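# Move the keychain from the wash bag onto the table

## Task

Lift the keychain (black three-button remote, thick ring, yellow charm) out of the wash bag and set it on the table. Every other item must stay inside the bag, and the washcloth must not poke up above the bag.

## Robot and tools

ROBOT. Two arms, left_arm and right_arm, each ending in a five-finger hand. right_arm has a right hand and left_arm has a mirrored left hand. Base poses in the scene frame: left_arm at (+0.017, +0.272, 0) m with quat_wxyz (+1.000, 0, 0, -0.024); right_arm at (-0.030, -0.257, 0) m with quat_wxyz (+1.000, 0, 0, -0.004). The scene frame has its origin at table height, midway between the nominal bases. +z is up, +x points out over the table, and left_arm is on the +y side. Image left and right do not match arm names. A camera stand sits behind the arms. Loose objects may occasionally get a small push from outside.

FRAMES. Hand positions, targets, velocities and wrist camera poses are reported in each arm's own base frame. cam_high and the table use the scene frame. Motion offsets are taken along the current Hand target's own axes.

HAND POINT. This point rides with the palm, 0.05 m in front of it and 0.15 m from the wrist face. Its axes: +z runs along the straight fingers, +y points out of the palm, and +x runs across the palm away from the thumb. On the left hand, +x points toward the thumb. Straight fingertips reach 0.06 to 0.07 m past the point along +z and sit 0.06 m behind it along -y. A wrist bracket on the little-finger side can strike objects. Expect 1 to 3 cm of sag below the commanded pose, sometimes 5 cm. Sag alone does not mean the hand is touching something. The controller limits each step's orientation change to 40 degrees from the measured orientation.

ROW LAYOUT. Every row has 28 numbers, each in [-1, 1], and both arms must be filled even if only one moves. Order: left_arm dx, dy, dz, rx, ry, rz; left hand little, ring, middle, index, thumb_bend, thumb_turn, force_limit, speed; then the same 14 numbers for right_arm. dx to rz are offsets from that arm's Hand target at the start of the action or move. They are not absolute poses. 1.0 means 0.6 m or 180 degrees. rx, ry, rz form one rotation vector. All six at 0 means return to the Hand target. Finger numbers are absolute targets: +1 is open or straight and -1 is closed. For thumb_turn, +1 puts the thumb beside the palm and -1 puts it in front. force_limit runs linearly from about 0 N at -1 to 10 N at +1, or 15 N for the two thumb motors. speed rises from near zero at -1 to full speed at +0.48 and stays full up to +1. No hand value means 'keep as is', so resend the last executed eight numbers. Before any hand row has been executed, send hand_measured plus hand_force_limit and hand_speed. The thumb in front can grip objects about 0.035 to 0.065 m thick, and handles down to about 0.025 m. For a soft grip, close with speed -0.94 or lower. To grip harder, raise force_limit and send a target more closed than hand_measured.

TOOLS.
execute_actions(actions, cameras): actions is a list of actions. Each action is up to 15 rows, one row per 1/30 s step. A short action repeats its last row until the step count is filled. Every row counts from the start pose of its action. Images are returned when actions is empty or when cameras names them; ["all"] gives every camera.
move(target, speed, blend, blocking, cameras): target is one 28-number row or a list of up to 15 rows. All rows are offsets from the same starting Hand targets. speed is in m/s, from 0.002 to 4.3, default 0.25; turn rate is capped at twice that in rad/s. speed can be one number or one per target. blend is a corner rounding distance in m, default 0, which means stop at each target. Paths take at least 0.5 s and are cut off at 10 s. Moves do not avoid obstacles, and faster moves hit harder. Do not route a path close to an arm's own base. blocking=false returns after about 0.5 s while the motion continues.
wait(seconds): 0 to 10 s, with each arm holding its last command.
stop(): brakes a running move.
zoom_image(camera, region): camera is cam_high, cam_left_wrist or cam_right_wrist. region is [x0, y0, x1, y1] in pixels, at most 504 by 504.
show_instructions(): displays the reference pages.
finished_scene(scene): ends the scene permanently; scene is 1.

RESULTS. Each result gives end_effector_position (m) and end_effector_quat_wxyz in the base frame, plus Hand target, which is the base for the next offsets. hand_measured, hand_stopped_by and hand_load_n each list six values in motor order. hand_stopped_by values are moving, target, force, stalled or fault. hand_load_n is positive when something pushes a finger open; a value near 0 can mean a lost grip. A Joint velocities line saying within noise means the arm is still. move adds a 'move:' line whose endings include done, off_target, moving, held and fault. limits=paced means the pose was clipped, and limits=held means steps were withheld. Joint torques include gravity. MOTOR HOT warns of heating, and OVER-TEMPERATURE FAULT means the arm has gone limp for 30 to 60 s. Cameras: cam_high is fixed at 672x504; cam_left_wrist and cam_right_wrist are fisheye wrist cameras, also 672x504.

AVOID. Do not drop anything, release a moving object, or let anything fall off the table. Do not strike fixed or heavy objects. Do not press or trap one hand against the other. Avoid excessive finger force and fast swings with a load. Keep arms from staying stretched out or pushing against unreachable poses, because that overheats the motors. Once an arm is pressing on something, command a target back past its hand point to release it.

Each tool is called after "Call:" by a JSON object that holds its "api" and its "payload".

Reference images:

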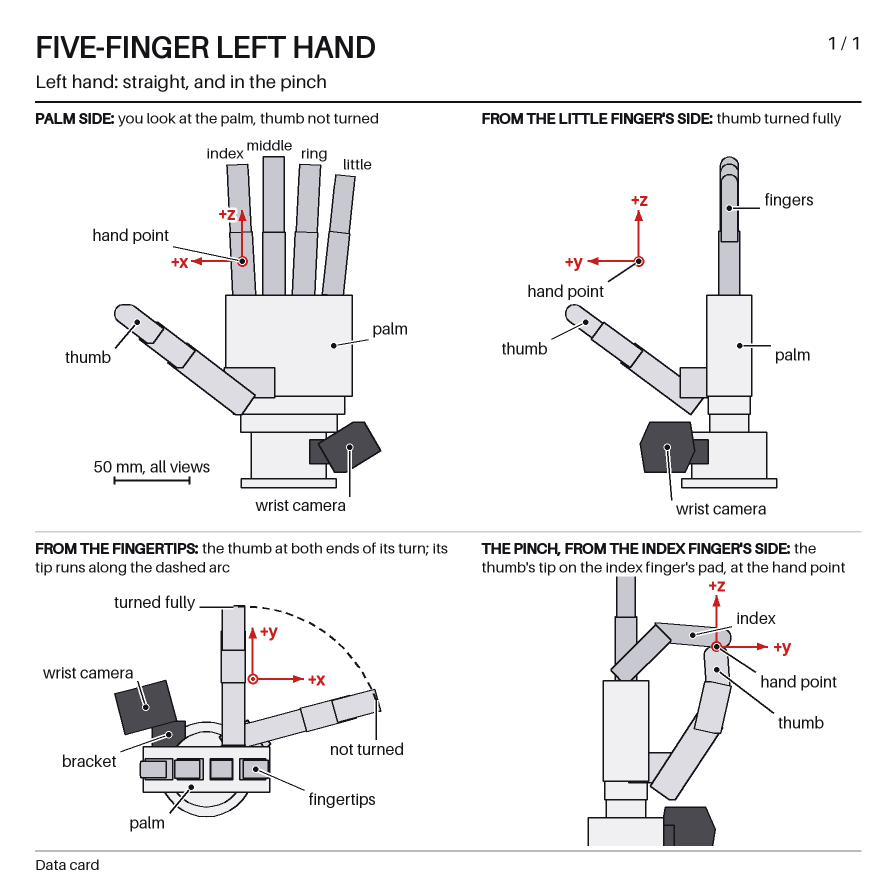

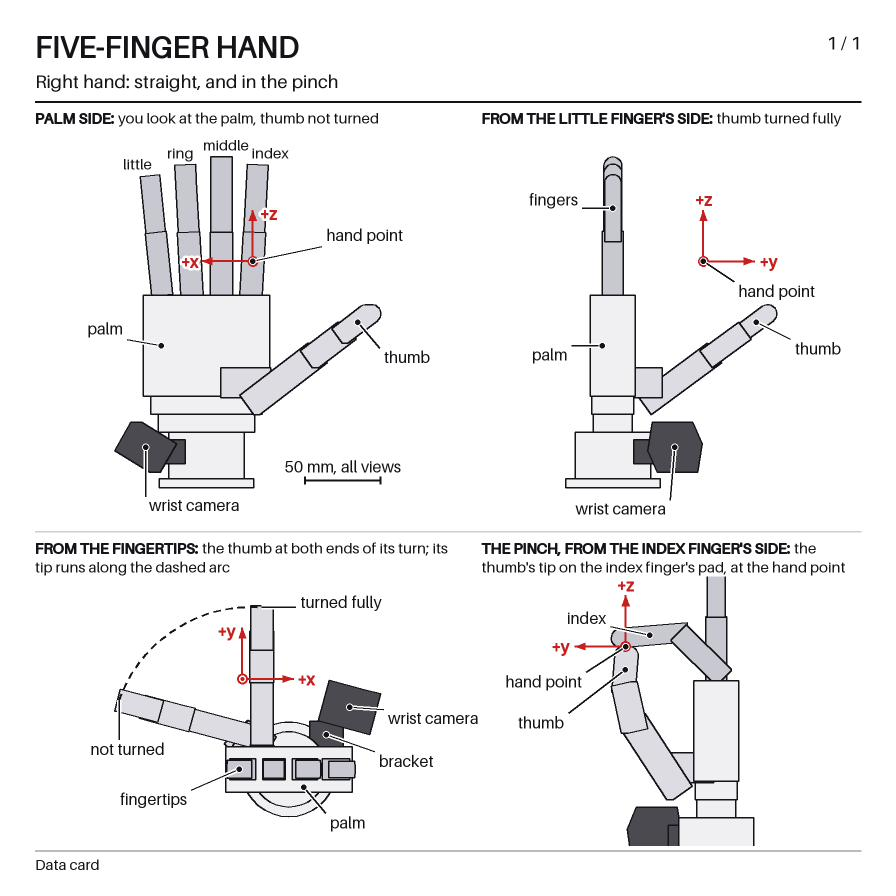

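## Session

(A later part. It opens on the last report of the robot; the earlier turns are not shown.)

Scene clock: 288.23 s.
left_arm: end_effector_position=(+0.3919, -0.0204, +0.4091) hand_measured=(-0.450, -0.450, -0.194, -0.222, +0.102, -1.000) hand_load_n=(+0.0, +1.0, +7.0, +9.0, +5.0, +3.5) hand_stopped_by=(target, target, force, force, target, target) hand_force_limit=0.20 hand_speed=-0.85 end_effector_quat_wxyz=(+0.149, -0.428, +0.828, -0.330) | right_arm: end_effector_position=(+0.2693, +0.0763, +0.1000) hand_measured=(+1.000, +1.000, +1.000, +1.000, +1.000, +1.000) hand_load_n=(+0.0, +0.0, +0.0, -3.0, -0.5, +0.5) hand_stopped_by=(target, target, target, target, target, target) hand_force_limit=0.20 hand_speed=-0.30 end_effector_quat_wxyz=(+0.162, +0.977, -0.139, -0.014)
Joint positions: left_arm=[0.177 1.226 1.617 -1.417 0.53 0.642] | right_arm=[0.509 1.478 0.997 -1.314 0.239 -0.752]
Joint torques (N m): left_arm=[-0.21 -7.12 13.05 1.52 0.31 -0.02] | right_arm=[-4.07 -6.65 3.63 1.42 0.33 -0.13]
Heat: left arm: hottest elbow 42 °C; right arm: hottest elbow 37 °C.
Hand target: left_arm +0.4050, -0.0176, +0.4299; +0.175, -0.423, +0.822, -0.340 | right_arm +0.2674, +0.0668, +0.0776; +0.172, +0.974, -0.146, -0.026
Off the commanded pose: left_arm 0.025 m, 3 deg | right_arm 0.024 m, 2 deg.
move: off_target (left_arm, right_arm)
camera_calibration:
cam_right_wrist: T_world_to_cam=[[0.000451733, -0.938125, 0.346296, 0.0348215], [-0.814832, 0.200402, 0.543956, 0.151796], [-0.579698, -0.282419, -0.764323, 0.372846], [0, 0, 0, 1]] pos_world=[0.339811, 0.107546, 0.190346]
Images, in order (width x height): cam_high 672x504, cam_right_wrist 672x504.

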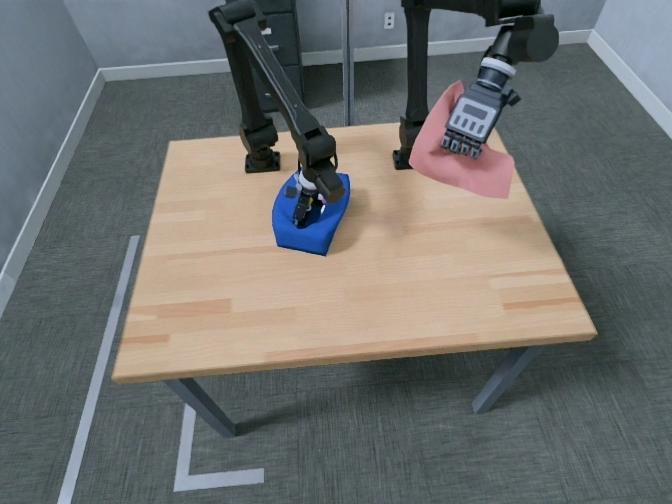

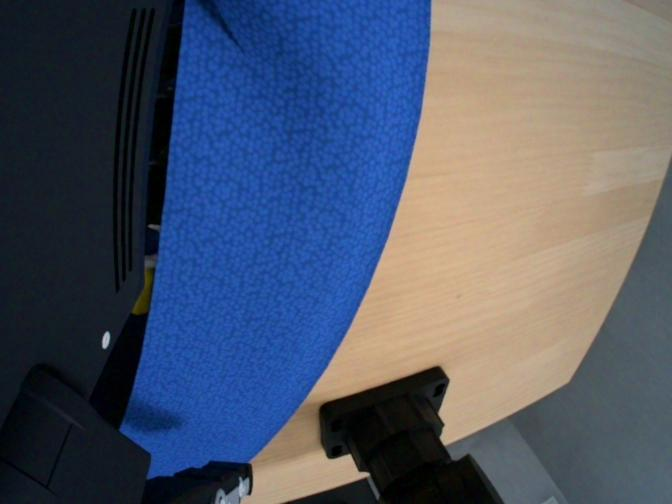

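Call:
{"api": "move", "payload": {"target": [0,0,0,0,0,0,-0.45,-0.45,-0.45,-0.45,0.1,-1,0.2,-0.85,-0.0052,-0.0162,-0.2322,-0.0667,0,0,1,1,1,1,1,1,0.2,-0.3], "speed": 0.15, "cameras": ["cam_right_wrist","cam_high"]}}

Call:
{"api": "zoom_image", "payload": {"camera": "cam_high", "region": [260, 140, 380, 260]}}

Scene clock: 292.80 s.
left_arm: end_effector_position=(+0.3919, -0.0204, +0.4091) hand_measured=(-0.450, -0.450, -0.194, -0.222, +0.102, -1.000) hand_load_n=(+0.0, +1.0, +7.0, +8.5, +5.0, +3.5) hand_stopped_by=(target, target, force, force, target, target) hand_force_limit=0.20 hand_speed=-0.85 end_effector_quat_wxyz=(+0.149, -0.428, +0.828, -0.330) | right_arm: end_effector_position=(+0.2742, +0.1126, +0.1920) hand_measured=(+1.000, +1.000, +1.000, +1.000, +1.000, +1.000) hand_load_n=(+0.0, +0.0, +0.0, +0.0, +0.0, +0.0) hand_stopped_by=(target, target, target, target, target, target) hand_force_limit=0.20 hand_speed=-0.30 end_effector_quat_wxyz=(+0.249, +0.959, -0.133, -0.027)
Joint positions: left_arm=[0.177 1.226 1.617 -1.417 0.53 0.642] | right_arm=[0.626 1.555 1.265 -1.682 0.317 -0.605]
Joint torques (N m): left_arm=[0.5 -6.3 13.11 1.58 0.29 -0.04] | right_arm=[-1.79 -10.99 10.15 -1.02 0.6 0.06]
Heat: left arm: hottest elbow 42 °C; right arm: hottest elbow 37 °C.
Hand target: left_arm +0.4050, -0.0176, +0.4299; +0.175, -0.423, +0.822, -0.340 | right_arm +0.2812, +0.1221, +0.2052; +0.273, +0.951, -0.142, -0.041
Off the commanded pose: left_arm 0.025 m, 3 deg | right_arm 0.018 m, 3 deg.
joint sent to its limit (right arm) — joint 4 (wrist pitch), lower limit. The joint targets are off in orientation, not in position.
move: off_target (left_arm, right_arm)
camera_calibration:
cam_right_wrist: T_world_to_cam=[[0.0279787, -0.864717, 0.50148, -0.00860914], [-0.788353, 0.289356, 0.542929, 0.0814156], [-0.614586, -0.410534, -0.673606, 0.462918], [0, 0, 0, 1]] pos_world=[0.348928, 0.159041, 0.271939]
Images, in order (width x height): cam_high 672x504, cam_right_wrist 672x504.

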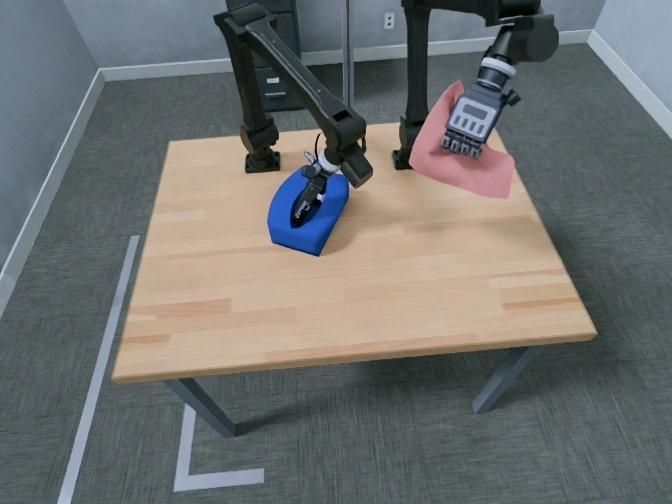

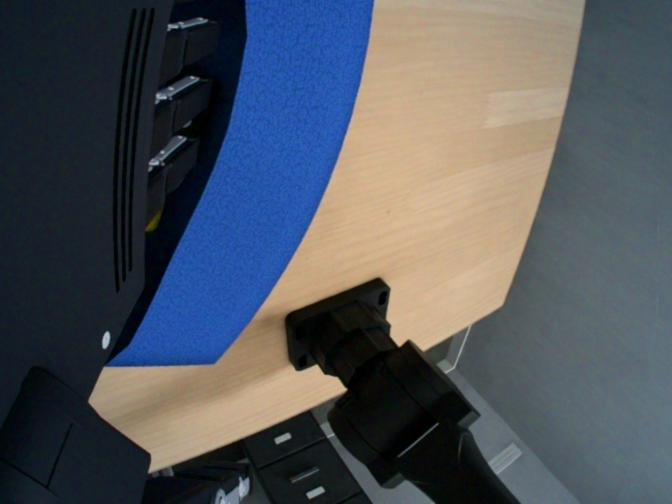

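Scaled by 4.200 from the camera's 672x504 image, which has a finer 960x720 frame.

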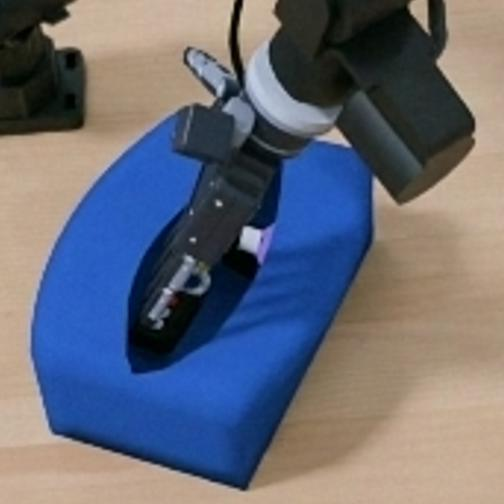

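Call:
{"api": "move", "payload": {"target": [0,0,0,0,0,0,-0.45,-0.45,-0.45,-0.45,0.1,-1,0.2,-0.85,-0.0467,-0.0295,-0.067,0.4475,0.0698,0.056,-1,-1,-0.3,-0.25,1,-1,0.2,-0.3], "speed": 0.25, "cameras": ["cam_right_wrist","cam_high"]}}

Call:
{"api": "zoom_image", "payload": {"camera": "cam_high", "region": [260, 140, 380, 260]}}

Scene clock: 299.47 s.
left_arm: end_effector_position=(+0.3919, -0.0204, +0.4091) hand_measured=(-0.450, -0.450, -0.194, -0.222, +0.102, -1.000) hand_load_n=(+0.0, +1.5, +7.0, +9.0, +5.0, +3.5) hand_stopped_by=(target, target, force, force, target, target) hand_force_limit=0.20 hand_speed=-0.85 end_effector_quat_wxyz=(+0.149, -0.428, +0.828, -0.330) | right_arm: end_effector_position=(+0.2602, +0.1662, +0.2263) hand_measured=(-1.000, -1.000, -0.300, -0.250, +1.000, -1.000) hand_load_n=(+0.0, +0.0, +0.0, +0.0, +0.0, +0.0) hand_stopped_by=(target, target, target, target, target, target) hand_force_limit=0.20 hand_speed=-0.30 end_effector_quat_wxyz=(-0.379, +0.893, -0.177, +0.167)
Joint positions: left_arm=[0.177 1.226 1.617 -1.417 0.53 0.642] | right_arm=[0.324 0.762 0.806 -0.869 -0.465 -0.671]
Joint torques (N m): left_arm=[0.85 -6.89 13 1.43 0.33 -0.05] | right_arm=[-3.6 -2.78 7.76 2.39 -0.46 0.09]
Heat: left arm: hottest elbow 42 °C; right arm: hottest elbow 37 °C.
Hand target: left_arm +0.4050, -0.0176, +0.4299; +0.175, -0.423, +0.822, -0.340 | right_arm +0.2649, +0.1650, +0.2298; -0.389, +0.885, -0.183, +0.178
Off the commanded pose: left_arm 0.025 m, 3 deg | right_arm 0.006 m, 2 deg.
move: off_target (left_arm)
camera_calibration:
cam_right_wrist: T_world_to_cam=[[0.035796, -0.765559, -0.642369, 0.261265], [-0.994665, -0.089521, 0.0512613, 0.264181], [-0.096749, 0.637107, -0.76468, 0.211127], [0, 0, 0, 1]] pos_world=[0.273846, 0.0891528, 0.315731]
Images, in order (width x height): cam_high 672x504, cam_right_wrist 672x504.

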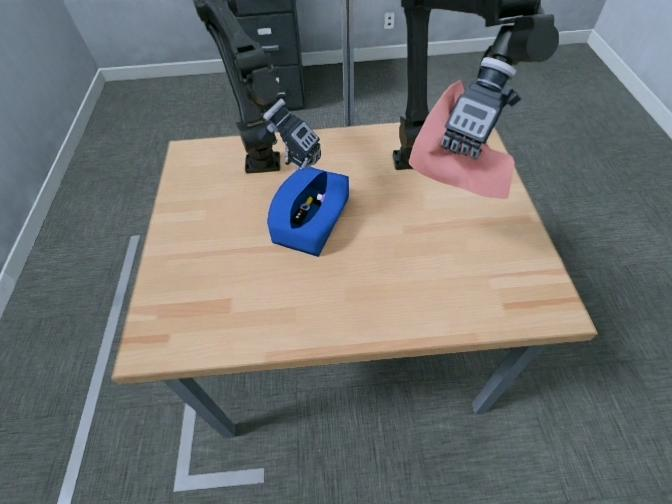

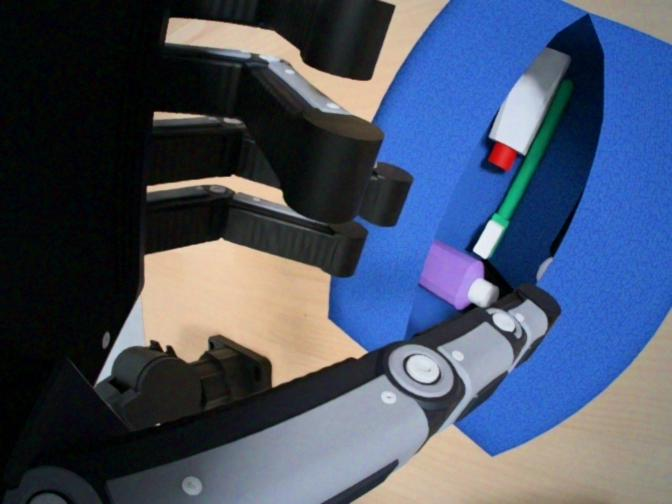

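Scaled by 4.200 from the camera's 672x504 image, which has a finer 960x720 frame.

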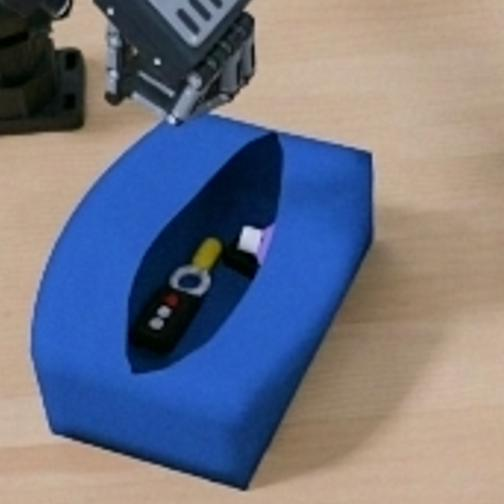

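Call:
{"api": "move", "payload": {"target": [[0,0.271,0.2719,0,0,0,-0.45,-0.45,-0.45,-0.45,0.1,-1,0.2,-0.85,0.311,0.1595,-0.2897,-0.0434,0.1886,0.1583,-1,-1,-0.3,-0.25,1,-1,0.2,-0.3],[0,0.4242,0.4255,0,0,0,-0.45,-0.45,-0.45,-0.45,0.1,-1,0.2,-0.85,0.311,0.1595,-0.2897,-0.0434,0.1886,0.1583,-1,-1,-0.3,-0.25,1,-1,0.2,-0.3]], "speed": [0.25,0.1], "cameras": ["cam_left_wrist","cam_high"]}}

Scene clock: 316.07 s.
left_arm: end_effector_position=(+0.4064, -0.0178, +0.0777) hand_measured=(-0.450, -0.450, -0.194, -0.222, +0.102, -1.000) hand_load_n=(-1.0, +1.0, +7.5, +9.0, +5.5, +3.5) hand_stopped_by=(target, target, force, force, target, target) hand_force_limit=0.20 hand_speed=-0.85 end_effector_quat_wxyz=(+0.180, -0.415, +0.824, -0.340) | right_arm: end_effector_position=(+0.3192, -0.0804, +0.2756) hand_measured=(-1.000, -1.000, -0.300, -0.250, +1.000, -1.000) hand_load_n=(+0.0, +0.0, +0.0, +0.0, +0.0, +0.0) hand_stopped_by=(target, target, target, target, target, target) hand_force_limit=0.20 hand_speed=-0.30 end_effector_quat_wxyz=(-0.290, +0.756, -0.507, +0.295)
Joint positions: left_arm=[0.177 1.284 0.749 -0.42 0.53 0.642] | right_arm=[-0.486 0.847 0.974 -0.967 -0.488 -0.686]
Joint torques (N m): left_arm=[-0.5 -6.07 7.17 1.7 0.29 -0.04] | right_arm=[-3.66 -1.67 12.96 1.29 -0.06 0.05]
Heat: left arm: hottest elbow 42 °C; right arm: hottest elbow 39 °C.
Hand target: left_arm +0.4053, -0.0180, +0.0692; +0.175, -0.423, +0.822, -0.340 | right_arm +0.3300, -0.0900, +0.3001; -0.291, +0.748, -0.508, +0.314
Off the commanded pose: left_arm 0.008 m, 1 deg | right_arm 0.028 m, 2 deg.
move: off_target (right_arm)
camera_calibration:
cam_left_wrist: T_world_to_cam=[[0.367025, -0.638736, 0.676246, -0.211071], [-0.916028, -0.374643, 0.143301, 0.360408], [0.16182, -0.672055, -0.722604, 0.0933388], [0, 0, 0, 1]] pos_world=[0.392508, 0.0629342, 0.158537]
Images, in order (width x height): cam_high 672x504, cam_left_wrist 672x504.

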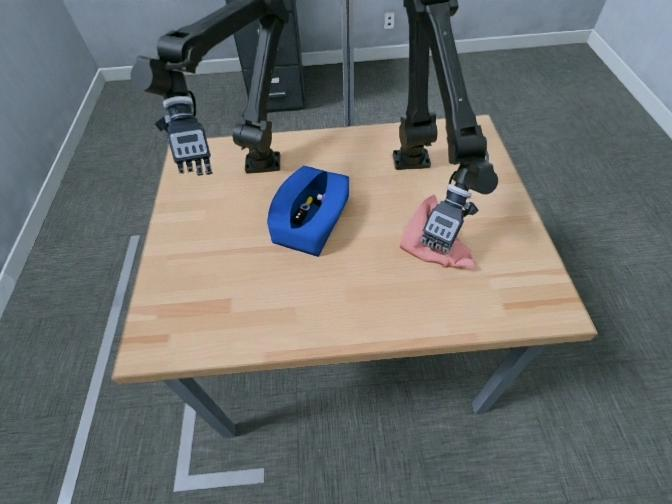

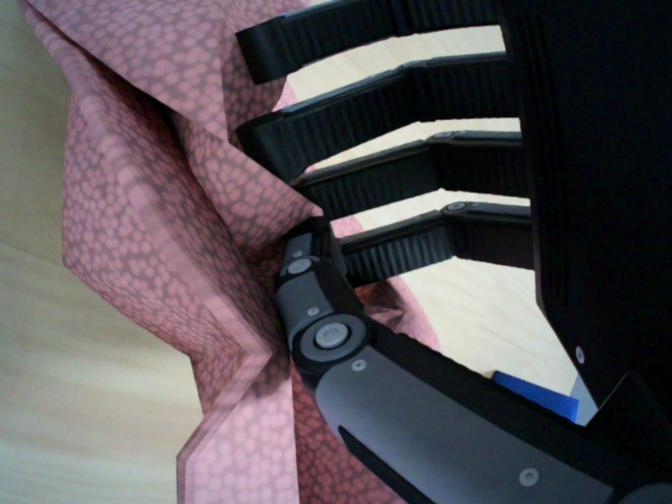

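Call:
{"api": "move", "payload": {"target": [[0,0.0259,0.026,0,0,0,-0.45,-0.45,-0.45,-0.45,0.1,-1,0.2,-0.85,0,0,0,0,0,0,-1,-1,-0.3,-0.25,1,-1,0.2,-0.3],[0,0.0259,0.026,0,0,0,0.3,0.3,0.3,0.3,1,-1,0.2,-0.5,0,0,0,0,0,0,-1,-1,-0.3,-0.25,1,-1,0.2,-0.3],[0,-0.1532,-0.1539,0,0,0,0.3,0.3,0.3,0.3,1,-1,0.2,-0.5,0,0,0,0,0,0,-1,-1,-0.3,-0.25,1,-1,0.2,-0.3]], "speed": [0.08,0.08,0.2], "cameras": ["cam_left_wrist","cam_high"]}}

Call:
{"api": "zoom_image", "payload": {"camera": "cam_high", "region": [260, 140, 500, 300]}}

Scene clock: 321.70 s.
left_arm: end_effector_position=(+0.3912, -0.0210, +0.1785) hand_measured=(+0.300, +0.300, +0.300, +0.300, +1.000, -1.000) hand_load_n=(+0.0, +0.0, +0.0, +0.0, +0.0, +0.0) hand_stopped_by=(target, target, target, target, target, target) hand_force_limit=0.20 hand_speed=-0.50 end_effector_quat_wxyz=(+0.159, -0.427, +0.825, -0.334) | right_arm: end_effector_position=(+0.3192, -0.0804, +0.2756) hand_measured=(-1.000, -1.000, -0.300, -0.250, +1.000, -1.000) hand_load_n=(+0.0, +0.0, +0.0, +0.0, +0.0, +0.0) hand_stopped_by=(target, target, target, target, target, target) hand_force_limit=0.20 hand_speed=-0.30 end_effector_quat_wxyz=(-0.290, +0.756, -0.507, +0.295)
Joint positions: left_arm=[0.177 1.155 0.939 -0.785 0.53 0.634] | right_arm=[-0.486 0.847 0.974 -0.967 -0.488 -0.686]
Joint torques (N m): left_arm=[-0.56 -7.24 13.01 0.54 0.27 -0.04] | right_arm=[-3.43 -1.96 13.01 1.25 -0.06 0.07]
Heat: left arm: hottest elbow 41 °C; right arm: hottest elbow 41 °C.
Hand target: left_arm +0.4051, -0.0178, +0.1996; +0.175, -0.423, +0.822, -0.340 | right_arm +0.3300, -0.0900, +0.3001; -0.291, +0.748, -0.508, +0.314
Off the commanded pose: left_arm 0.025 m, 2 deg | right_arm 0.028 m, 2 deg.
move: off_target (left_arm, right_arm); target 2's new numbers were sent with left_arm's hand 0.012 m and 2 deg from that target
camera_calibration:
cam_left_wrist: T_world_to_cam=[[0.402936, -0.628255, 0.665536, -0.287596], [-0.905846, -0.377613, 0.191967, 0.318106], [0.130711, -0.680223, -0.721257, 0.178325], [0, 0, 0, 1]] pos_world=[0.380729, 0.0607372, 0.258958]
Images, in order (width x height): cam_high 672x504, cam_left_wrist 672x504.

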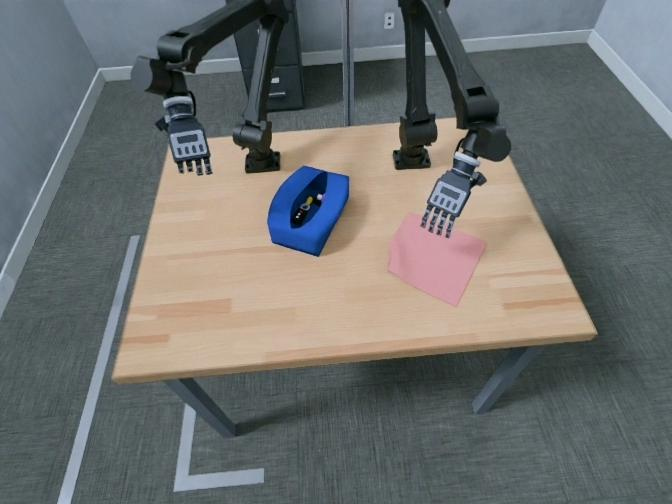

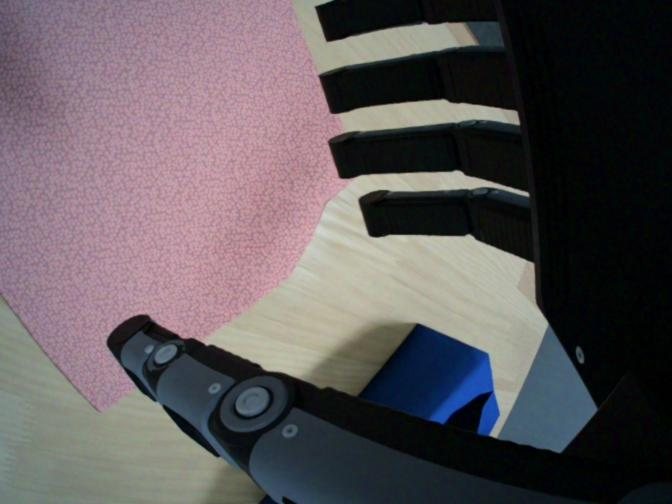

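Scaled by 2.100 from the camera's 672x504 image, which has a finer 960x720 frame.

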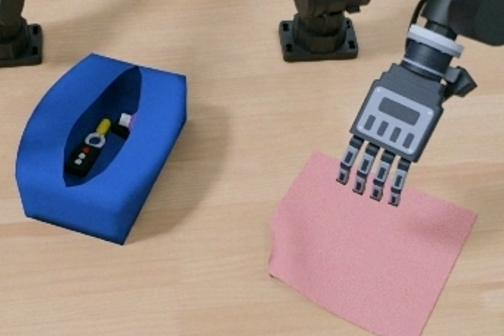

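Call:
{"api": "move", "payload": {"target": [0.6417,-0.2013,-0.059,0.0161,0.1646,0.5507,1,1,1,1,1,1,0.2,-0.3,0,0,0,0,0,0,-1,-1,-0.3,-0.25,1,-1,0.2,-0.3], "speed": 0.3, "cameras": ["cam_left_wrist","cam_high"]}}

Call:
{"api": "zoom_image", "payload": {"camera": "cam_left_wrist", "region": [140, 60, 540, 420]}}

Scene clock: 329.07 s.
left_arm: end_effector_position=(+0.2254, -0.3542, +0.2909) hand_measured=(+1.000, +1.000, +1.000, +1.000, +1.000, +1.000) hand_load_n=(+0.0, +0.0, +0.0, +0.0, +0.0, +0.0) hand_stopped_by=(target, target, target, target, target, target) hand_force_limit=0.20 hand_speed=-0.30 end_effector_quat_wxyz=(+0.176, +0.425, +0.868, -0.185) | right_arm: end_effector_position=(+0.3192, -0.0804, +0.2756) hand_measured=(-1.000, -1.000, -0.300, -0.250, +1.000, -1.000) hand_load_n=(+0.0, +0.0, +0.0, +0.0, +0.0, +0.0) hand_stopped_by=(target, target, target, target, target, target) hand_force_limit=0.20 hand_speed=-0.30 end_effector_quat_wxyz=(-0.290, +0.756, -0.507, +0.295)
Joint positions: left_arm=[-1.088 1.186 1.297 -1.171 0.087 1.37] | right_arm=[-0.486 0.847 0.974 -0.967 -0.488 -0.686]
Joint torques (N m): left_arm=[-0.62 -7.3 13.65 0.46 -0.07 0.18] | right_arm=[-3.25 -1.85 13.04 1.22 -0.04 0.05]
Heat: left arm: hottest elbow 42 °C; right arm: hottest elbow 43 °C.
Hand target: left_arm +0.2304, -0.3660, +0.3102; +0.189, +0.437, +0.858, -0.192 | right_arm +0.3300, -0.0900, +0.3001; -0.291, +0.748, -0.508, +0.314
Off the commanded pose: left_arm 0.023 m, 2 deg | right_arm 0.028 m, 2 deg.
move: off_target (left_arm, right_arm)
camera_calibration:
cam_left_wrist: T_world_to_cam=[[-0.935938, -0.350741, 0.0316339, 0.0795035], [-0.351376, 0.936075, -0.0172929, 0.421762], [-0.0235464, -0.0273005, -0.99935, 0.401288], [0, 0, 0, 1]] pos_world=[0.232056, -0.35596, 0.405805]
Images, in order (width x height): cam_high 672x504, cam_left_wrist 672x504.

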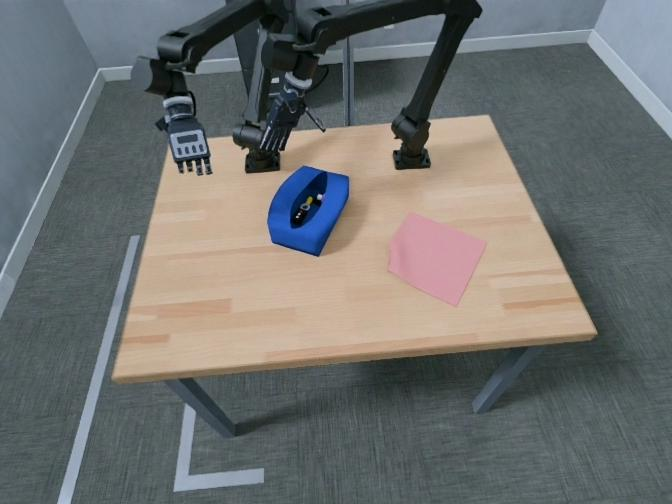

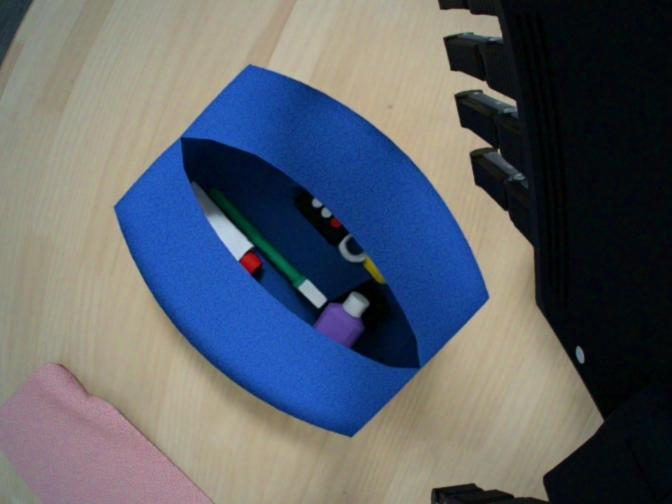

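Scaled by 1.260 from the camera's 672x504 image, which has a finer 960x720 frame.

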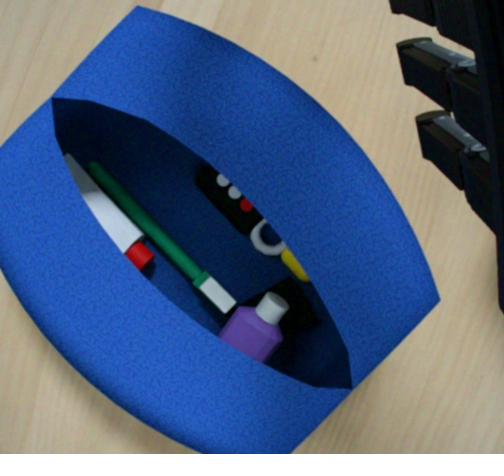

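Call:
{"api": "move", "payload": {"target": [0.146,0.1155,0.1788,0.1182,0.0845,-0.1976,0.65,0.65,0.65,0.65,-0.9,-1,0.2,-0.3,0,0,0,0,0,0,-1,-1,-0.3,-0.25,1,-1,0.2,-0.3], "speed": 0.25, "cameras": ["cam_left_wrist","cam_high"]}}

Call:
{"api": "zoom_image", "payload": {"camera": "cam_high", "region": [250, 130, 390, 270]}}

Scene clock: 339.70 s.
left_arm: end_effector_position=(+0.2541, -0.3205, +0.1686) hand_measured=(+0.650, +0.650, +0.650, +0.650, -0.894, -1.000) hand_load_n=(+0.0, +0.0, +0.0, +0.0, +7.5, +1.0) hand_stopped_by=(target, target, target, target, target, target) hand_force_limit=0.20 hand_speed=-0.30 end_effector_quat_wxyz=(-0.071, +0.213, +0.917, -0.331) | right_arm: end_effector_position=(+0.3192, -0.0804, +0.2756) hand_measured=(-1.000, -1.000, -0.300, -0.250, +1.000, -1.000) hand_load_n=(+0.0, +0.0, +0.0, +0.0, +0.0, +0.0) hand_stopped_by=(target, target, target, target, target, target) hand_force_limit=0.20 hand_speed=-0.30 end_effector_quat_wxyz=(-0.290, +0.756, -0.507, +0.295)
Joint positions: left_arm=[-0.697 1.395 1.169 -1.137 0.664 1.258] | right_arm=[-0.486 0.847 0.974 -0.967 -0.488 -0.686]
Joint torques (N m): left_arm=[0.15 -8.88 7.91 1.09 0.62 -0.14] | right_arm=[-3.31 -1.38 13.04 1.31 -0.02 0.07]
Heat: left arm: hottest elbow 42 °C; right arm: hottest elbow 46 °C.
Hand target: left_arm +0.2561, -0.3221, +0.1638; -0.073, +0.204, +0.917, -0.334 | right_arm +0.3300, -0.0900, +0.3001; -0.291, +0.748, -0.508, +0.314
Off the commanded pose: left_arm 0.005 m, 1 deg | right_arm 0.028 m, 2 deg.
move: off_target (right_arm)
camera_calibration:
cam_left_wrist: T_world_to_cam=[[-0.587661, -0.533927, 0.607928, -0.122246], [-0.538855, 0.818751, 0.198197, 0.371857], [-0.603565, -0.211113, -0.768857, 0.330264], [0, 0, 0, 1]] pos_world=[0.327873, -0.300006, 0.254542]
Images, in order (width x height): cam_high 672x504, cam_left_wrist 672x504.

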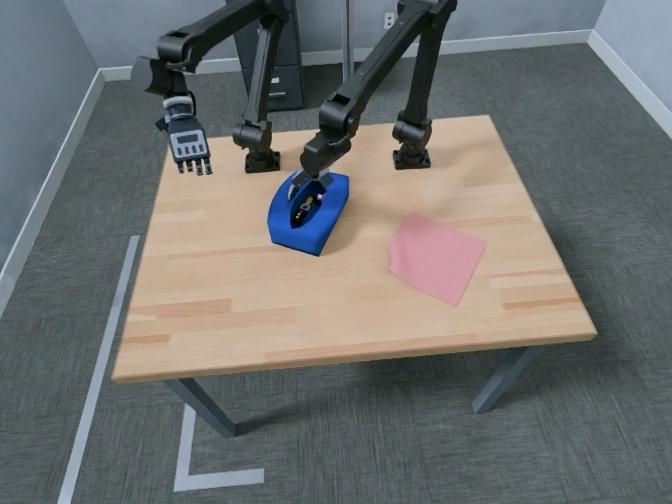

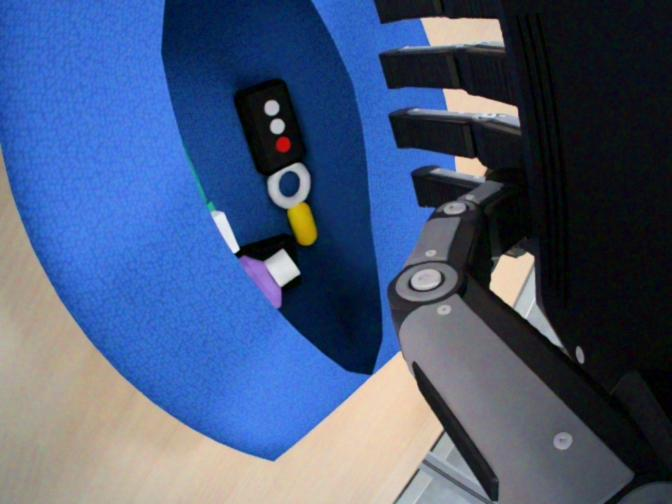

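Scaled by 3.600 from the camera's 672x504 image, which has a finer 960x720 frame.

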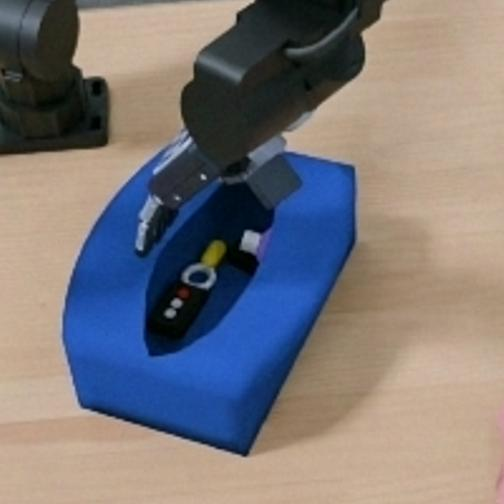

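Call:
{"api": "move", "payload": {"target": [0.0108,0.0393,0.0515,0,0,0,0.8,0.8,0.8,0.8,-0.6,-1,0.2,-0.3,0,0,0,0,0,0,-1,-1,-0.3,-0.25,1,-1,0.2,-0.3], "speed": 0.15, "cameras": ["cam_left_wrist"]}}

Scene clock: 343.97 s.
left_arm: end_effector_position=(+0.2508, -0.3182, +0.1316) hand_measured=(+0.800, +0.800, +0.800, +0.800, -0.600, -1.000) hand_load_n=(+0.0, +0.0, +0.0, +0.0, +0.0, +0.0) hand_stopped_by=(target, target, target, target, target, target) hand_force_limit=0.20 hand_speed=-0.30 end_effector_quat_wxyz=(-0.069, +0.210, +0.917, -0.333) | right_arm: end_effector_position=(+0.3192, -0.0804, +0.2756) hand_measured=(-1.000, -1.000, -0.300, -0.250, +1.000, -1.000) hand_load_n=(+0.0, +0.0, +0.0, +0.0, +0.0, +0.0) hand_stopped_by=(target, target, target, target, target, target) hand_force_limit=0.20 hand_speed=-0.30 end_effector_quat_wxyz=(-0.290, +0.756, -0.507, +0.295)
Joint positions: left_arm=[-0.697 1.407 1.079 -1.025 0.664 1.248] | right_arm=[-0.486 0.847 0.974 -0.967 -0.488 -0.686]
Joint torques (N m): left_arm=[0.15 -8.64 7.45 1.16 0.56 -0.11] | right_arm=[-3.55 -1.85 12.96 1.36 -0.04 0.06]
Heat: left arm: hottest elbow 41 °C; right arm: hottest elbow 46 °C.
Hand target: left_arm +0.2496, -0.3210, +0.1250; -0.073, +0.204, +0.917, -0.334 | right_arm +0.3300, -0.0900, +0.3001; -0.291, +0.748, -0.508, +0.314
Off the commanded pose: left_arm 0.007 m, 1 deg | right_arm 0.028 m, 2 deg.
move: off_target (right_arm)
camera_calibration:
cam_left_wrist: T_world_to_cam=[[-0.584376, -0.536421, 0.608898, -0.102234], [-0.54595, 0.815034, 0.194058, 0.376662], [-0.60037, -0.219025, -0.769145, 0.296933], [0, 0, 0, 1]] pos_world=[0.324165, -0.296797, 0.21754]
Images, in order (width x height): cam_left_wrist 672x504.

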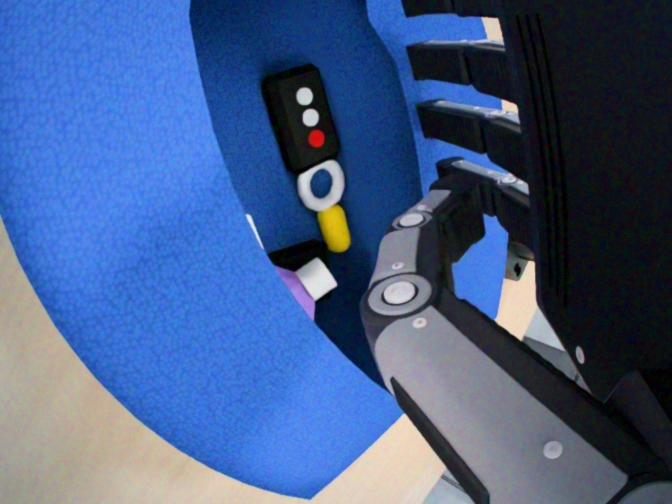

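Call:
{"api": "move", "payload": {"target": [[0.0002,0.0248,0.0152,0,0,0,0.8,0.8,0.8,0.8,-0.6,-1,0.2,-0.3,0,0,0,0,0,0,-1,-1,-0.3,-0.25,1,-1,0.2,-0.3],[-0.001,0.0432,0.111,0,0,0,0.8,0.8,0.8,0.8,-0.6,-1,0.2,-0.3,0,0,0,0,0,0,-1,-1,-0.3,-0.25,1,-1,0.2,-0.3]], "speed": 0.1, "cameras": ["cam_left_wrist"]}}

Scene clock: 349.27 s.
left_arm: end_effector_position=(+0.2432, -0.3391, +0.0630) hand_measured=(+0.800, +0.800, +0.800, +0.800, -0.600, -1.000) hand_load_n=(+0.0, +0.0, +0.0, +0.0, +0.0, +0.0) hand_stopped_by=(target, target, target, target, target, target) hand_force_limit=0.20 hand_speed=-0.30 end_effector_quat_wxyz=(-0.070, +0.208, +0.917, -0.334) | right_arm: end_effector_position=(+0.3192, -0.0804, +0.2756) hand_measured=(-1.000, -1.000, -0.300, -0.250, +1.000, -1.000) hand_load_n=(+0.0, +0.0, +0.0, +0.0, +0.0, +0.0) hand_stopped_by=(target, target, target, target, target, target) hand_force_limit=0.20 hand_speed=-0.30 end_effector_quat_wxyz=(-0.290, +0.756, -0.507, +0.295)
Joint positions: left_arm=[-0.746 1.501 0.979 -0.794 0.656 1.183] | right_arm=[-0.486 0.847 0.974 -0.967 -0.488 -0.686]
Joint torques (N m): left_arm=[-0.67 -9.29 7.46 1.16 0.31 -0.12] | right_arm=[-3.25 -1.85 12.89 1.22 -0.05 0.05]
Heat: left arm: hottest elbow 41 °C; right arm: hottest elbow 47 °C.
Hand target: left_arm +0.2406, -0.3421, +0.0575; -0.073, +0.204, +0.917, -0.334 | right_arm +0.3300, -0.0900, +0.3001; -0.291, +0.748, -0.508, +0.314
Off the commanded pose: left_arm 0.007 m, 1 deg | right_arm 0.028 m, 2 deg.
move: off_target (right_arm)
camera_calibration:
cam_left_wrist: T_world_to_cam=[[-0.580132, -0.536879, 0.612543, -0.0774505], [-0.547391, 0.813864, 0.194905, 0.402788], [-0.603167, -0.22223, -0.766031, 0.234454], [0, 0, 0, 1]] pos_world=[0.316966, -0.317294, 0.148535]
Images, in order (width x height): cam_left_wrist 672x504.

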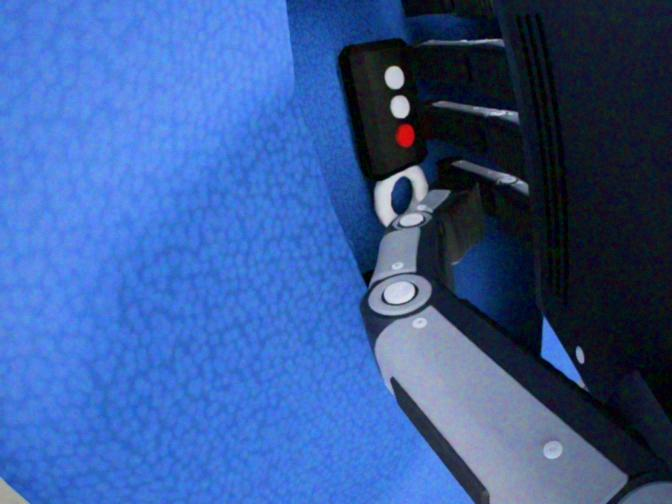

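Call:
{"api": "wait", "payload": {"seconds": 0, "cameras": ["cam_high"]}}

Call:
{"api": "zoom_image", "payload": {"camera": "cam_high", "region": [250, 130, 390, 270]}}

Scene clock: 351.27 s.
left_arm: end_effector_position=(+0.2432, -0.3391, +0.0630) hand_measured=(+0.800, +0.800, +0.800, +0.800, -0.600, -1.000) hand_load_n=(+0.0, +0.0, +0.0, +0.0, +0.0, +0.0) hand_stopped_by=(target, target, target, target, target, target) hand_force_limit=0.20 hand_speed=-0.30 end_effector_quat_wxyz=(-0.070, +0.208, +0.917, -0.334) | right_arm: end_effector_position=(+0.3192, -0.0804, +0.2756) hand_measured=(-1.000, -1.000, -0.300, -0.250, +1.000, -1.000) hand_load_n=(+0.0, +0.0, +0.0, +0.0, +0.0, +0.0) hand_stopped_by=(target, target, target, target, target, target) hand_force_limit=0.20 hand_speed=-0.30 end_effector_quat_wxyz=(-0.290, +0.756, -0.507, +0.295)
Joint positions: left_arm=[-0.746 1.501 0.979 -0.794 0.656 1.183] | right_arm=[-0.486 0.847 0.974 -0.967 -0.488 -0.686]
Joint torques (N m): left_arm=[-0.56 -8.59 7.15 0.92 0.35 -0.16] | right_arm=[-3.37 -1.61 12.97 1.29 -0.07 0.06]
Heat: left arm: hottest elbow 41 °C; right arm: hottest elbow 48 °C.
Hand target: left_arm +0.2406, -0.3421, +0.0575; -0.073, +0.204, +0.917, -0.334 | right_arm +0.3300, -0.0900, +0.3001; -0.291, +0.748, -0.508, +0.314
Off the commanded pose: left_arm 0.007 m, 1 deg | right_arm 0.028 m, 2 deg.
Images, in order (width x height): cam_high 672x504.

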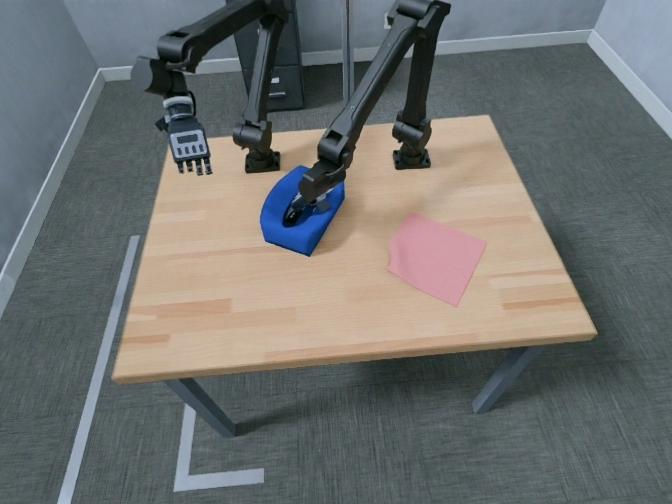

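Scaled by 3.600 from the camera's 672x504 image, which has a finer 960x720 frame.

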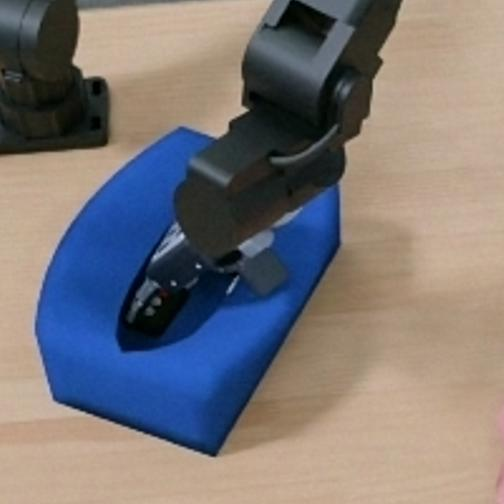

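Call:
{"api": "move", "payload": {"target": [0,-0.0161,-0.0192,0,0,0,-1,-1,-1,0.8,-0.6,-1,0.2,-0.3,0,0,0,0,0,0,-1,-1,-0.3,-0.25,1,-1,0.2,-0.3], "speed": 0.1, "cameras": ["cam_left_wrist"]}}

Call:
{"api": "zoom_image", "payload": {"camera": "cam_left_wrist", "region": [260, 0, 520, 300]}}

Scene clock: 367.20 s.
left_arm: end_effector_position=(+0.2398, -0.3363, +0.0637) hand_measured=(-1.000, -1.000, -0.286, +0.800, -0.600, -1.000) hand_load_n=(+0.0, +1.0, +8.5, +0.0, +2.5, +2.5) hand_stopped_by=(target, target, force, target, target, target) hand_force_limit=0.20 hand_speed=-0.30 end_effector_quat_wxyz=(-0.077, +0.204, +0.918, -0.331) | right_arm: end_effector_position=(+0.3192, -0.0804, +0.2756) hand_measured=(-1.000, -1.000, -0.300, -0.250, +1.000, -1.000) hand_load_n=(+0.0, +0.0, +0.0, +0.0, +0.0, +0.0) hand_stopped_by=(target, target, target, target, target, target) hand_force_limit=0.20 hand_speed=-0.30 end_effector_quat_wxyz=(-0.290, +0.756, -0.507, +0.295)
Joint positions: left_arm=[-0.746 1.499 0.979 -0.811 0.656 1.18] | right_arm=[-0.486 0.847 0.974 -0.967 -0.488 -0.686]
Joint torques (N m): left_arm=[-1.03 -10.23 8.94 0.14 0.36 -0.16] | right_arm=[-3.37 -1.49 13.11 1.29 -0.04 0.05]
Heat: left arm: hottest elbow 40 °C; right arm: hottest elbow 50 °C.
Hand target: left_arm +0.2405, -0.3421, +0.0724; -0.073, +0.204, +0.917, -0.334 | right_arm +0.3300, -0.0900, +0.3001; -0.291, +0.748, -0.508, +0.314
Off the commanded pose: left_arm 0.011 m, 1 deg | right_arm 0.028 m, 2 deg.
move: off_target (left_arm, right_arm)
camera_calibration:
cam_left_wrist: T_world_to_cam=[[-0.571397, -0.544587, 0.613946, -0.0832155], [-0.546471, 0.810609, 0.210433, 0.396211], [-0.61227, -0.215263, -0.760781, 0.237809], [0, 0, 0, 1]] pos_world=[0.314572, -0.315299, 0.148634]
Images, in order (width x height): cam_left_wrist 672x504.

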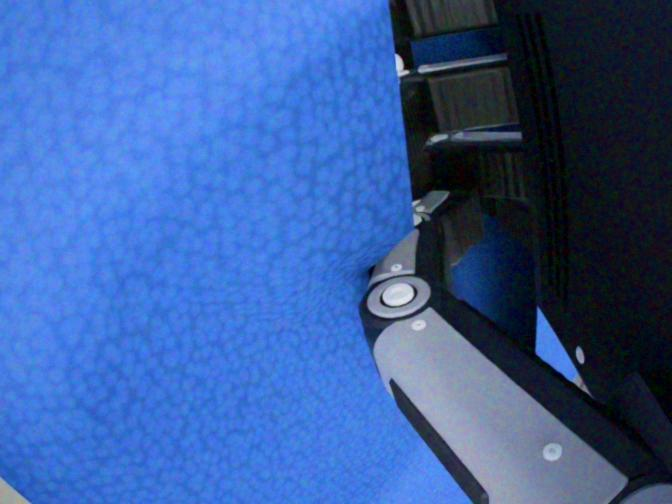

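Scaled by 1.680 from the camera's 672x504 image, which has a finer 960x720 frame.

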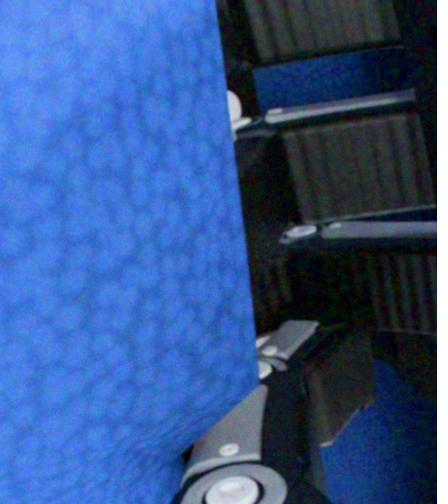

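Call:
{"api": "move", "payload": {"target": [[0.0013,-0.0682,-0.1553,0,0,0,0.8,0.8,0.8,0.8,-0.6,-1,0.2,-0.3,0,0,0,0,0,0,-1,-1,-0.3,-0.25,1,-1,0.2,-0.3],[0.0013,-0.0682,-0.1553,0,0,0,0.8,0.8,0.8,0.8,1,1,0.2,-0.2,0,0,0,0,0,0,-1,-1,-0.3,-0.25,1,-1,0.2,-0.3]], "speed": 0.15, "cameras": ["cam_left_wrist","cam_high"]}}

Call:
{"api": "zoom_image", "payload": {"camera": "cam_high", "region": [240, 130, 380, 270]}}

Scene clock: 373.07 s.
left_arm: end_effector_position=(+0.2376, -0.3072, +0.1531) hand_measured=(+0.800, +0.800, +0.800, +0.800, +1.000, +1.000) hand_load_n=(+0.0, +0.0, +0.0, +0.0, +0.0, +0.0) hand_stopped_by=(target, target, target, target, target, target) hand_force_limit=0.20 hand_speed=-0.20 end_effector_quat_wxyz=(-0.091, +0.195, +0.922, -0.322) | right_arm: end_effector_position=(+0.3192, -0.0804, +0.2756) hand_measured=(-1.000, -1.000, -0.300, -0.250, +1.000, -1.000) hand_load_n=(+0.0, +0.0, +0.0, +0.0, +0.0, +0.0) hand_stopped_by=(target, target, target, target, target, target) hand_force_limit=0.20 hand_speed=-0.30 end_effector_quat_wxyz=(-0.290, +0.756, -0.507, +0.295)
Joint positions: left_arm=[-0.696 1.379 1.109 -1.131 0.664 1.232] | right_arm=[-0.486 0.847 0.974 -0.967 -0.488 -0.686]
Joint torques (N m): left_arm=[0.91 -9.52 12.14 0.05 0.65 0.14] | right_arm=[-3.66 -2.02 12.98 1.29 -0.02 0.06]
Heat: left arm: hottest elbow 40 °C; right arm: hottest elbow 50 °C.
Hand target: left_arm +0.2517, -0.3158, +0.1701; -0.073, +0.204, +0.917, -0.334 | right_arm +0.3300, -0.0900, +0.3001; -0.291, +0.748, -0.508, +0.314
Off the commanded pose: left_arm 0.024 m, 3 deg | right_arm 0.028 m, 2 deg.
move: off_target (left_arm, right_arm); target 2's new numbers were sent with left_arm's hand 0.024 m and 3 deg from that target
camera_calibration:
cam_left_wrist: T_world_to_cam=[[-0.549346, -0.565323, 0.615328, -0.135317], [-0.546795, 0.800045, 0.246866, 0.343825], [-0.631849, -0.200843, -0.748618, 0.317983], [0, 0, 0, 1]] pos_world=[0.314583, -0.287709, 0.236433]
Images, in order (width x height): cam_high 672x504, cam_left_wrist 672x504.

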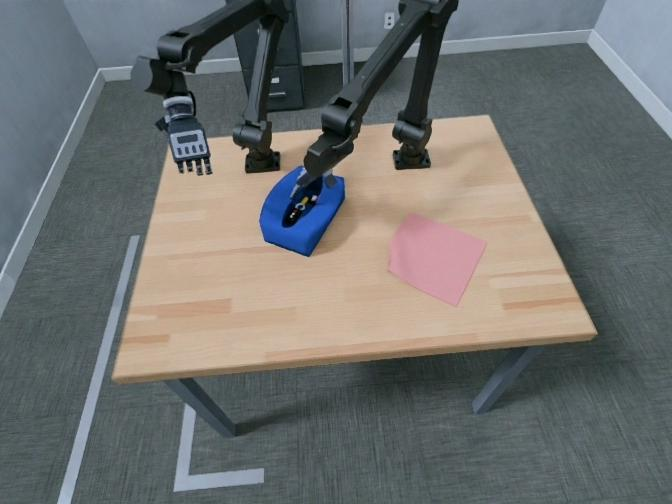

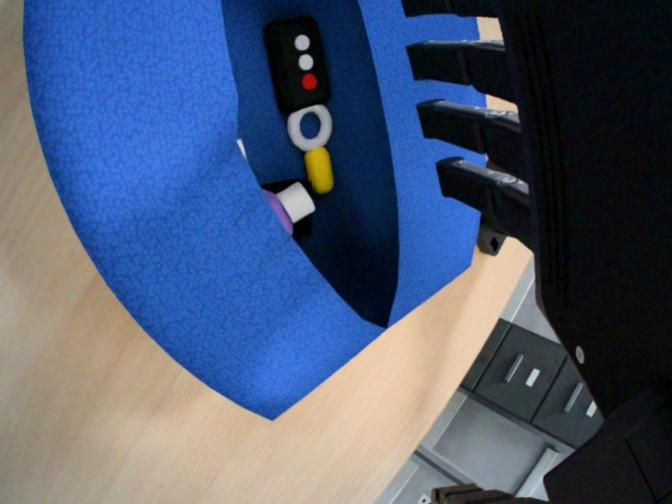

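Scaled by 3.600 from the camera's 672x504 image, which has a finer 960x720 frame.

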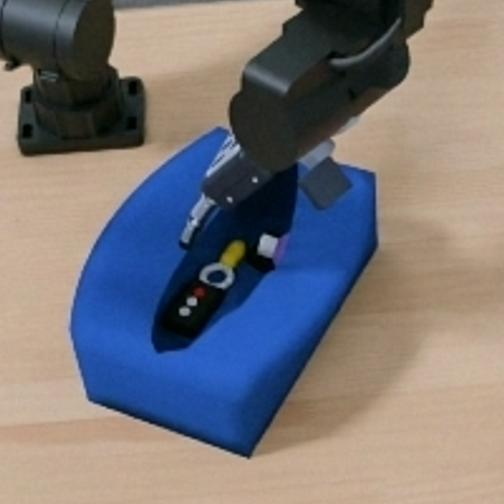

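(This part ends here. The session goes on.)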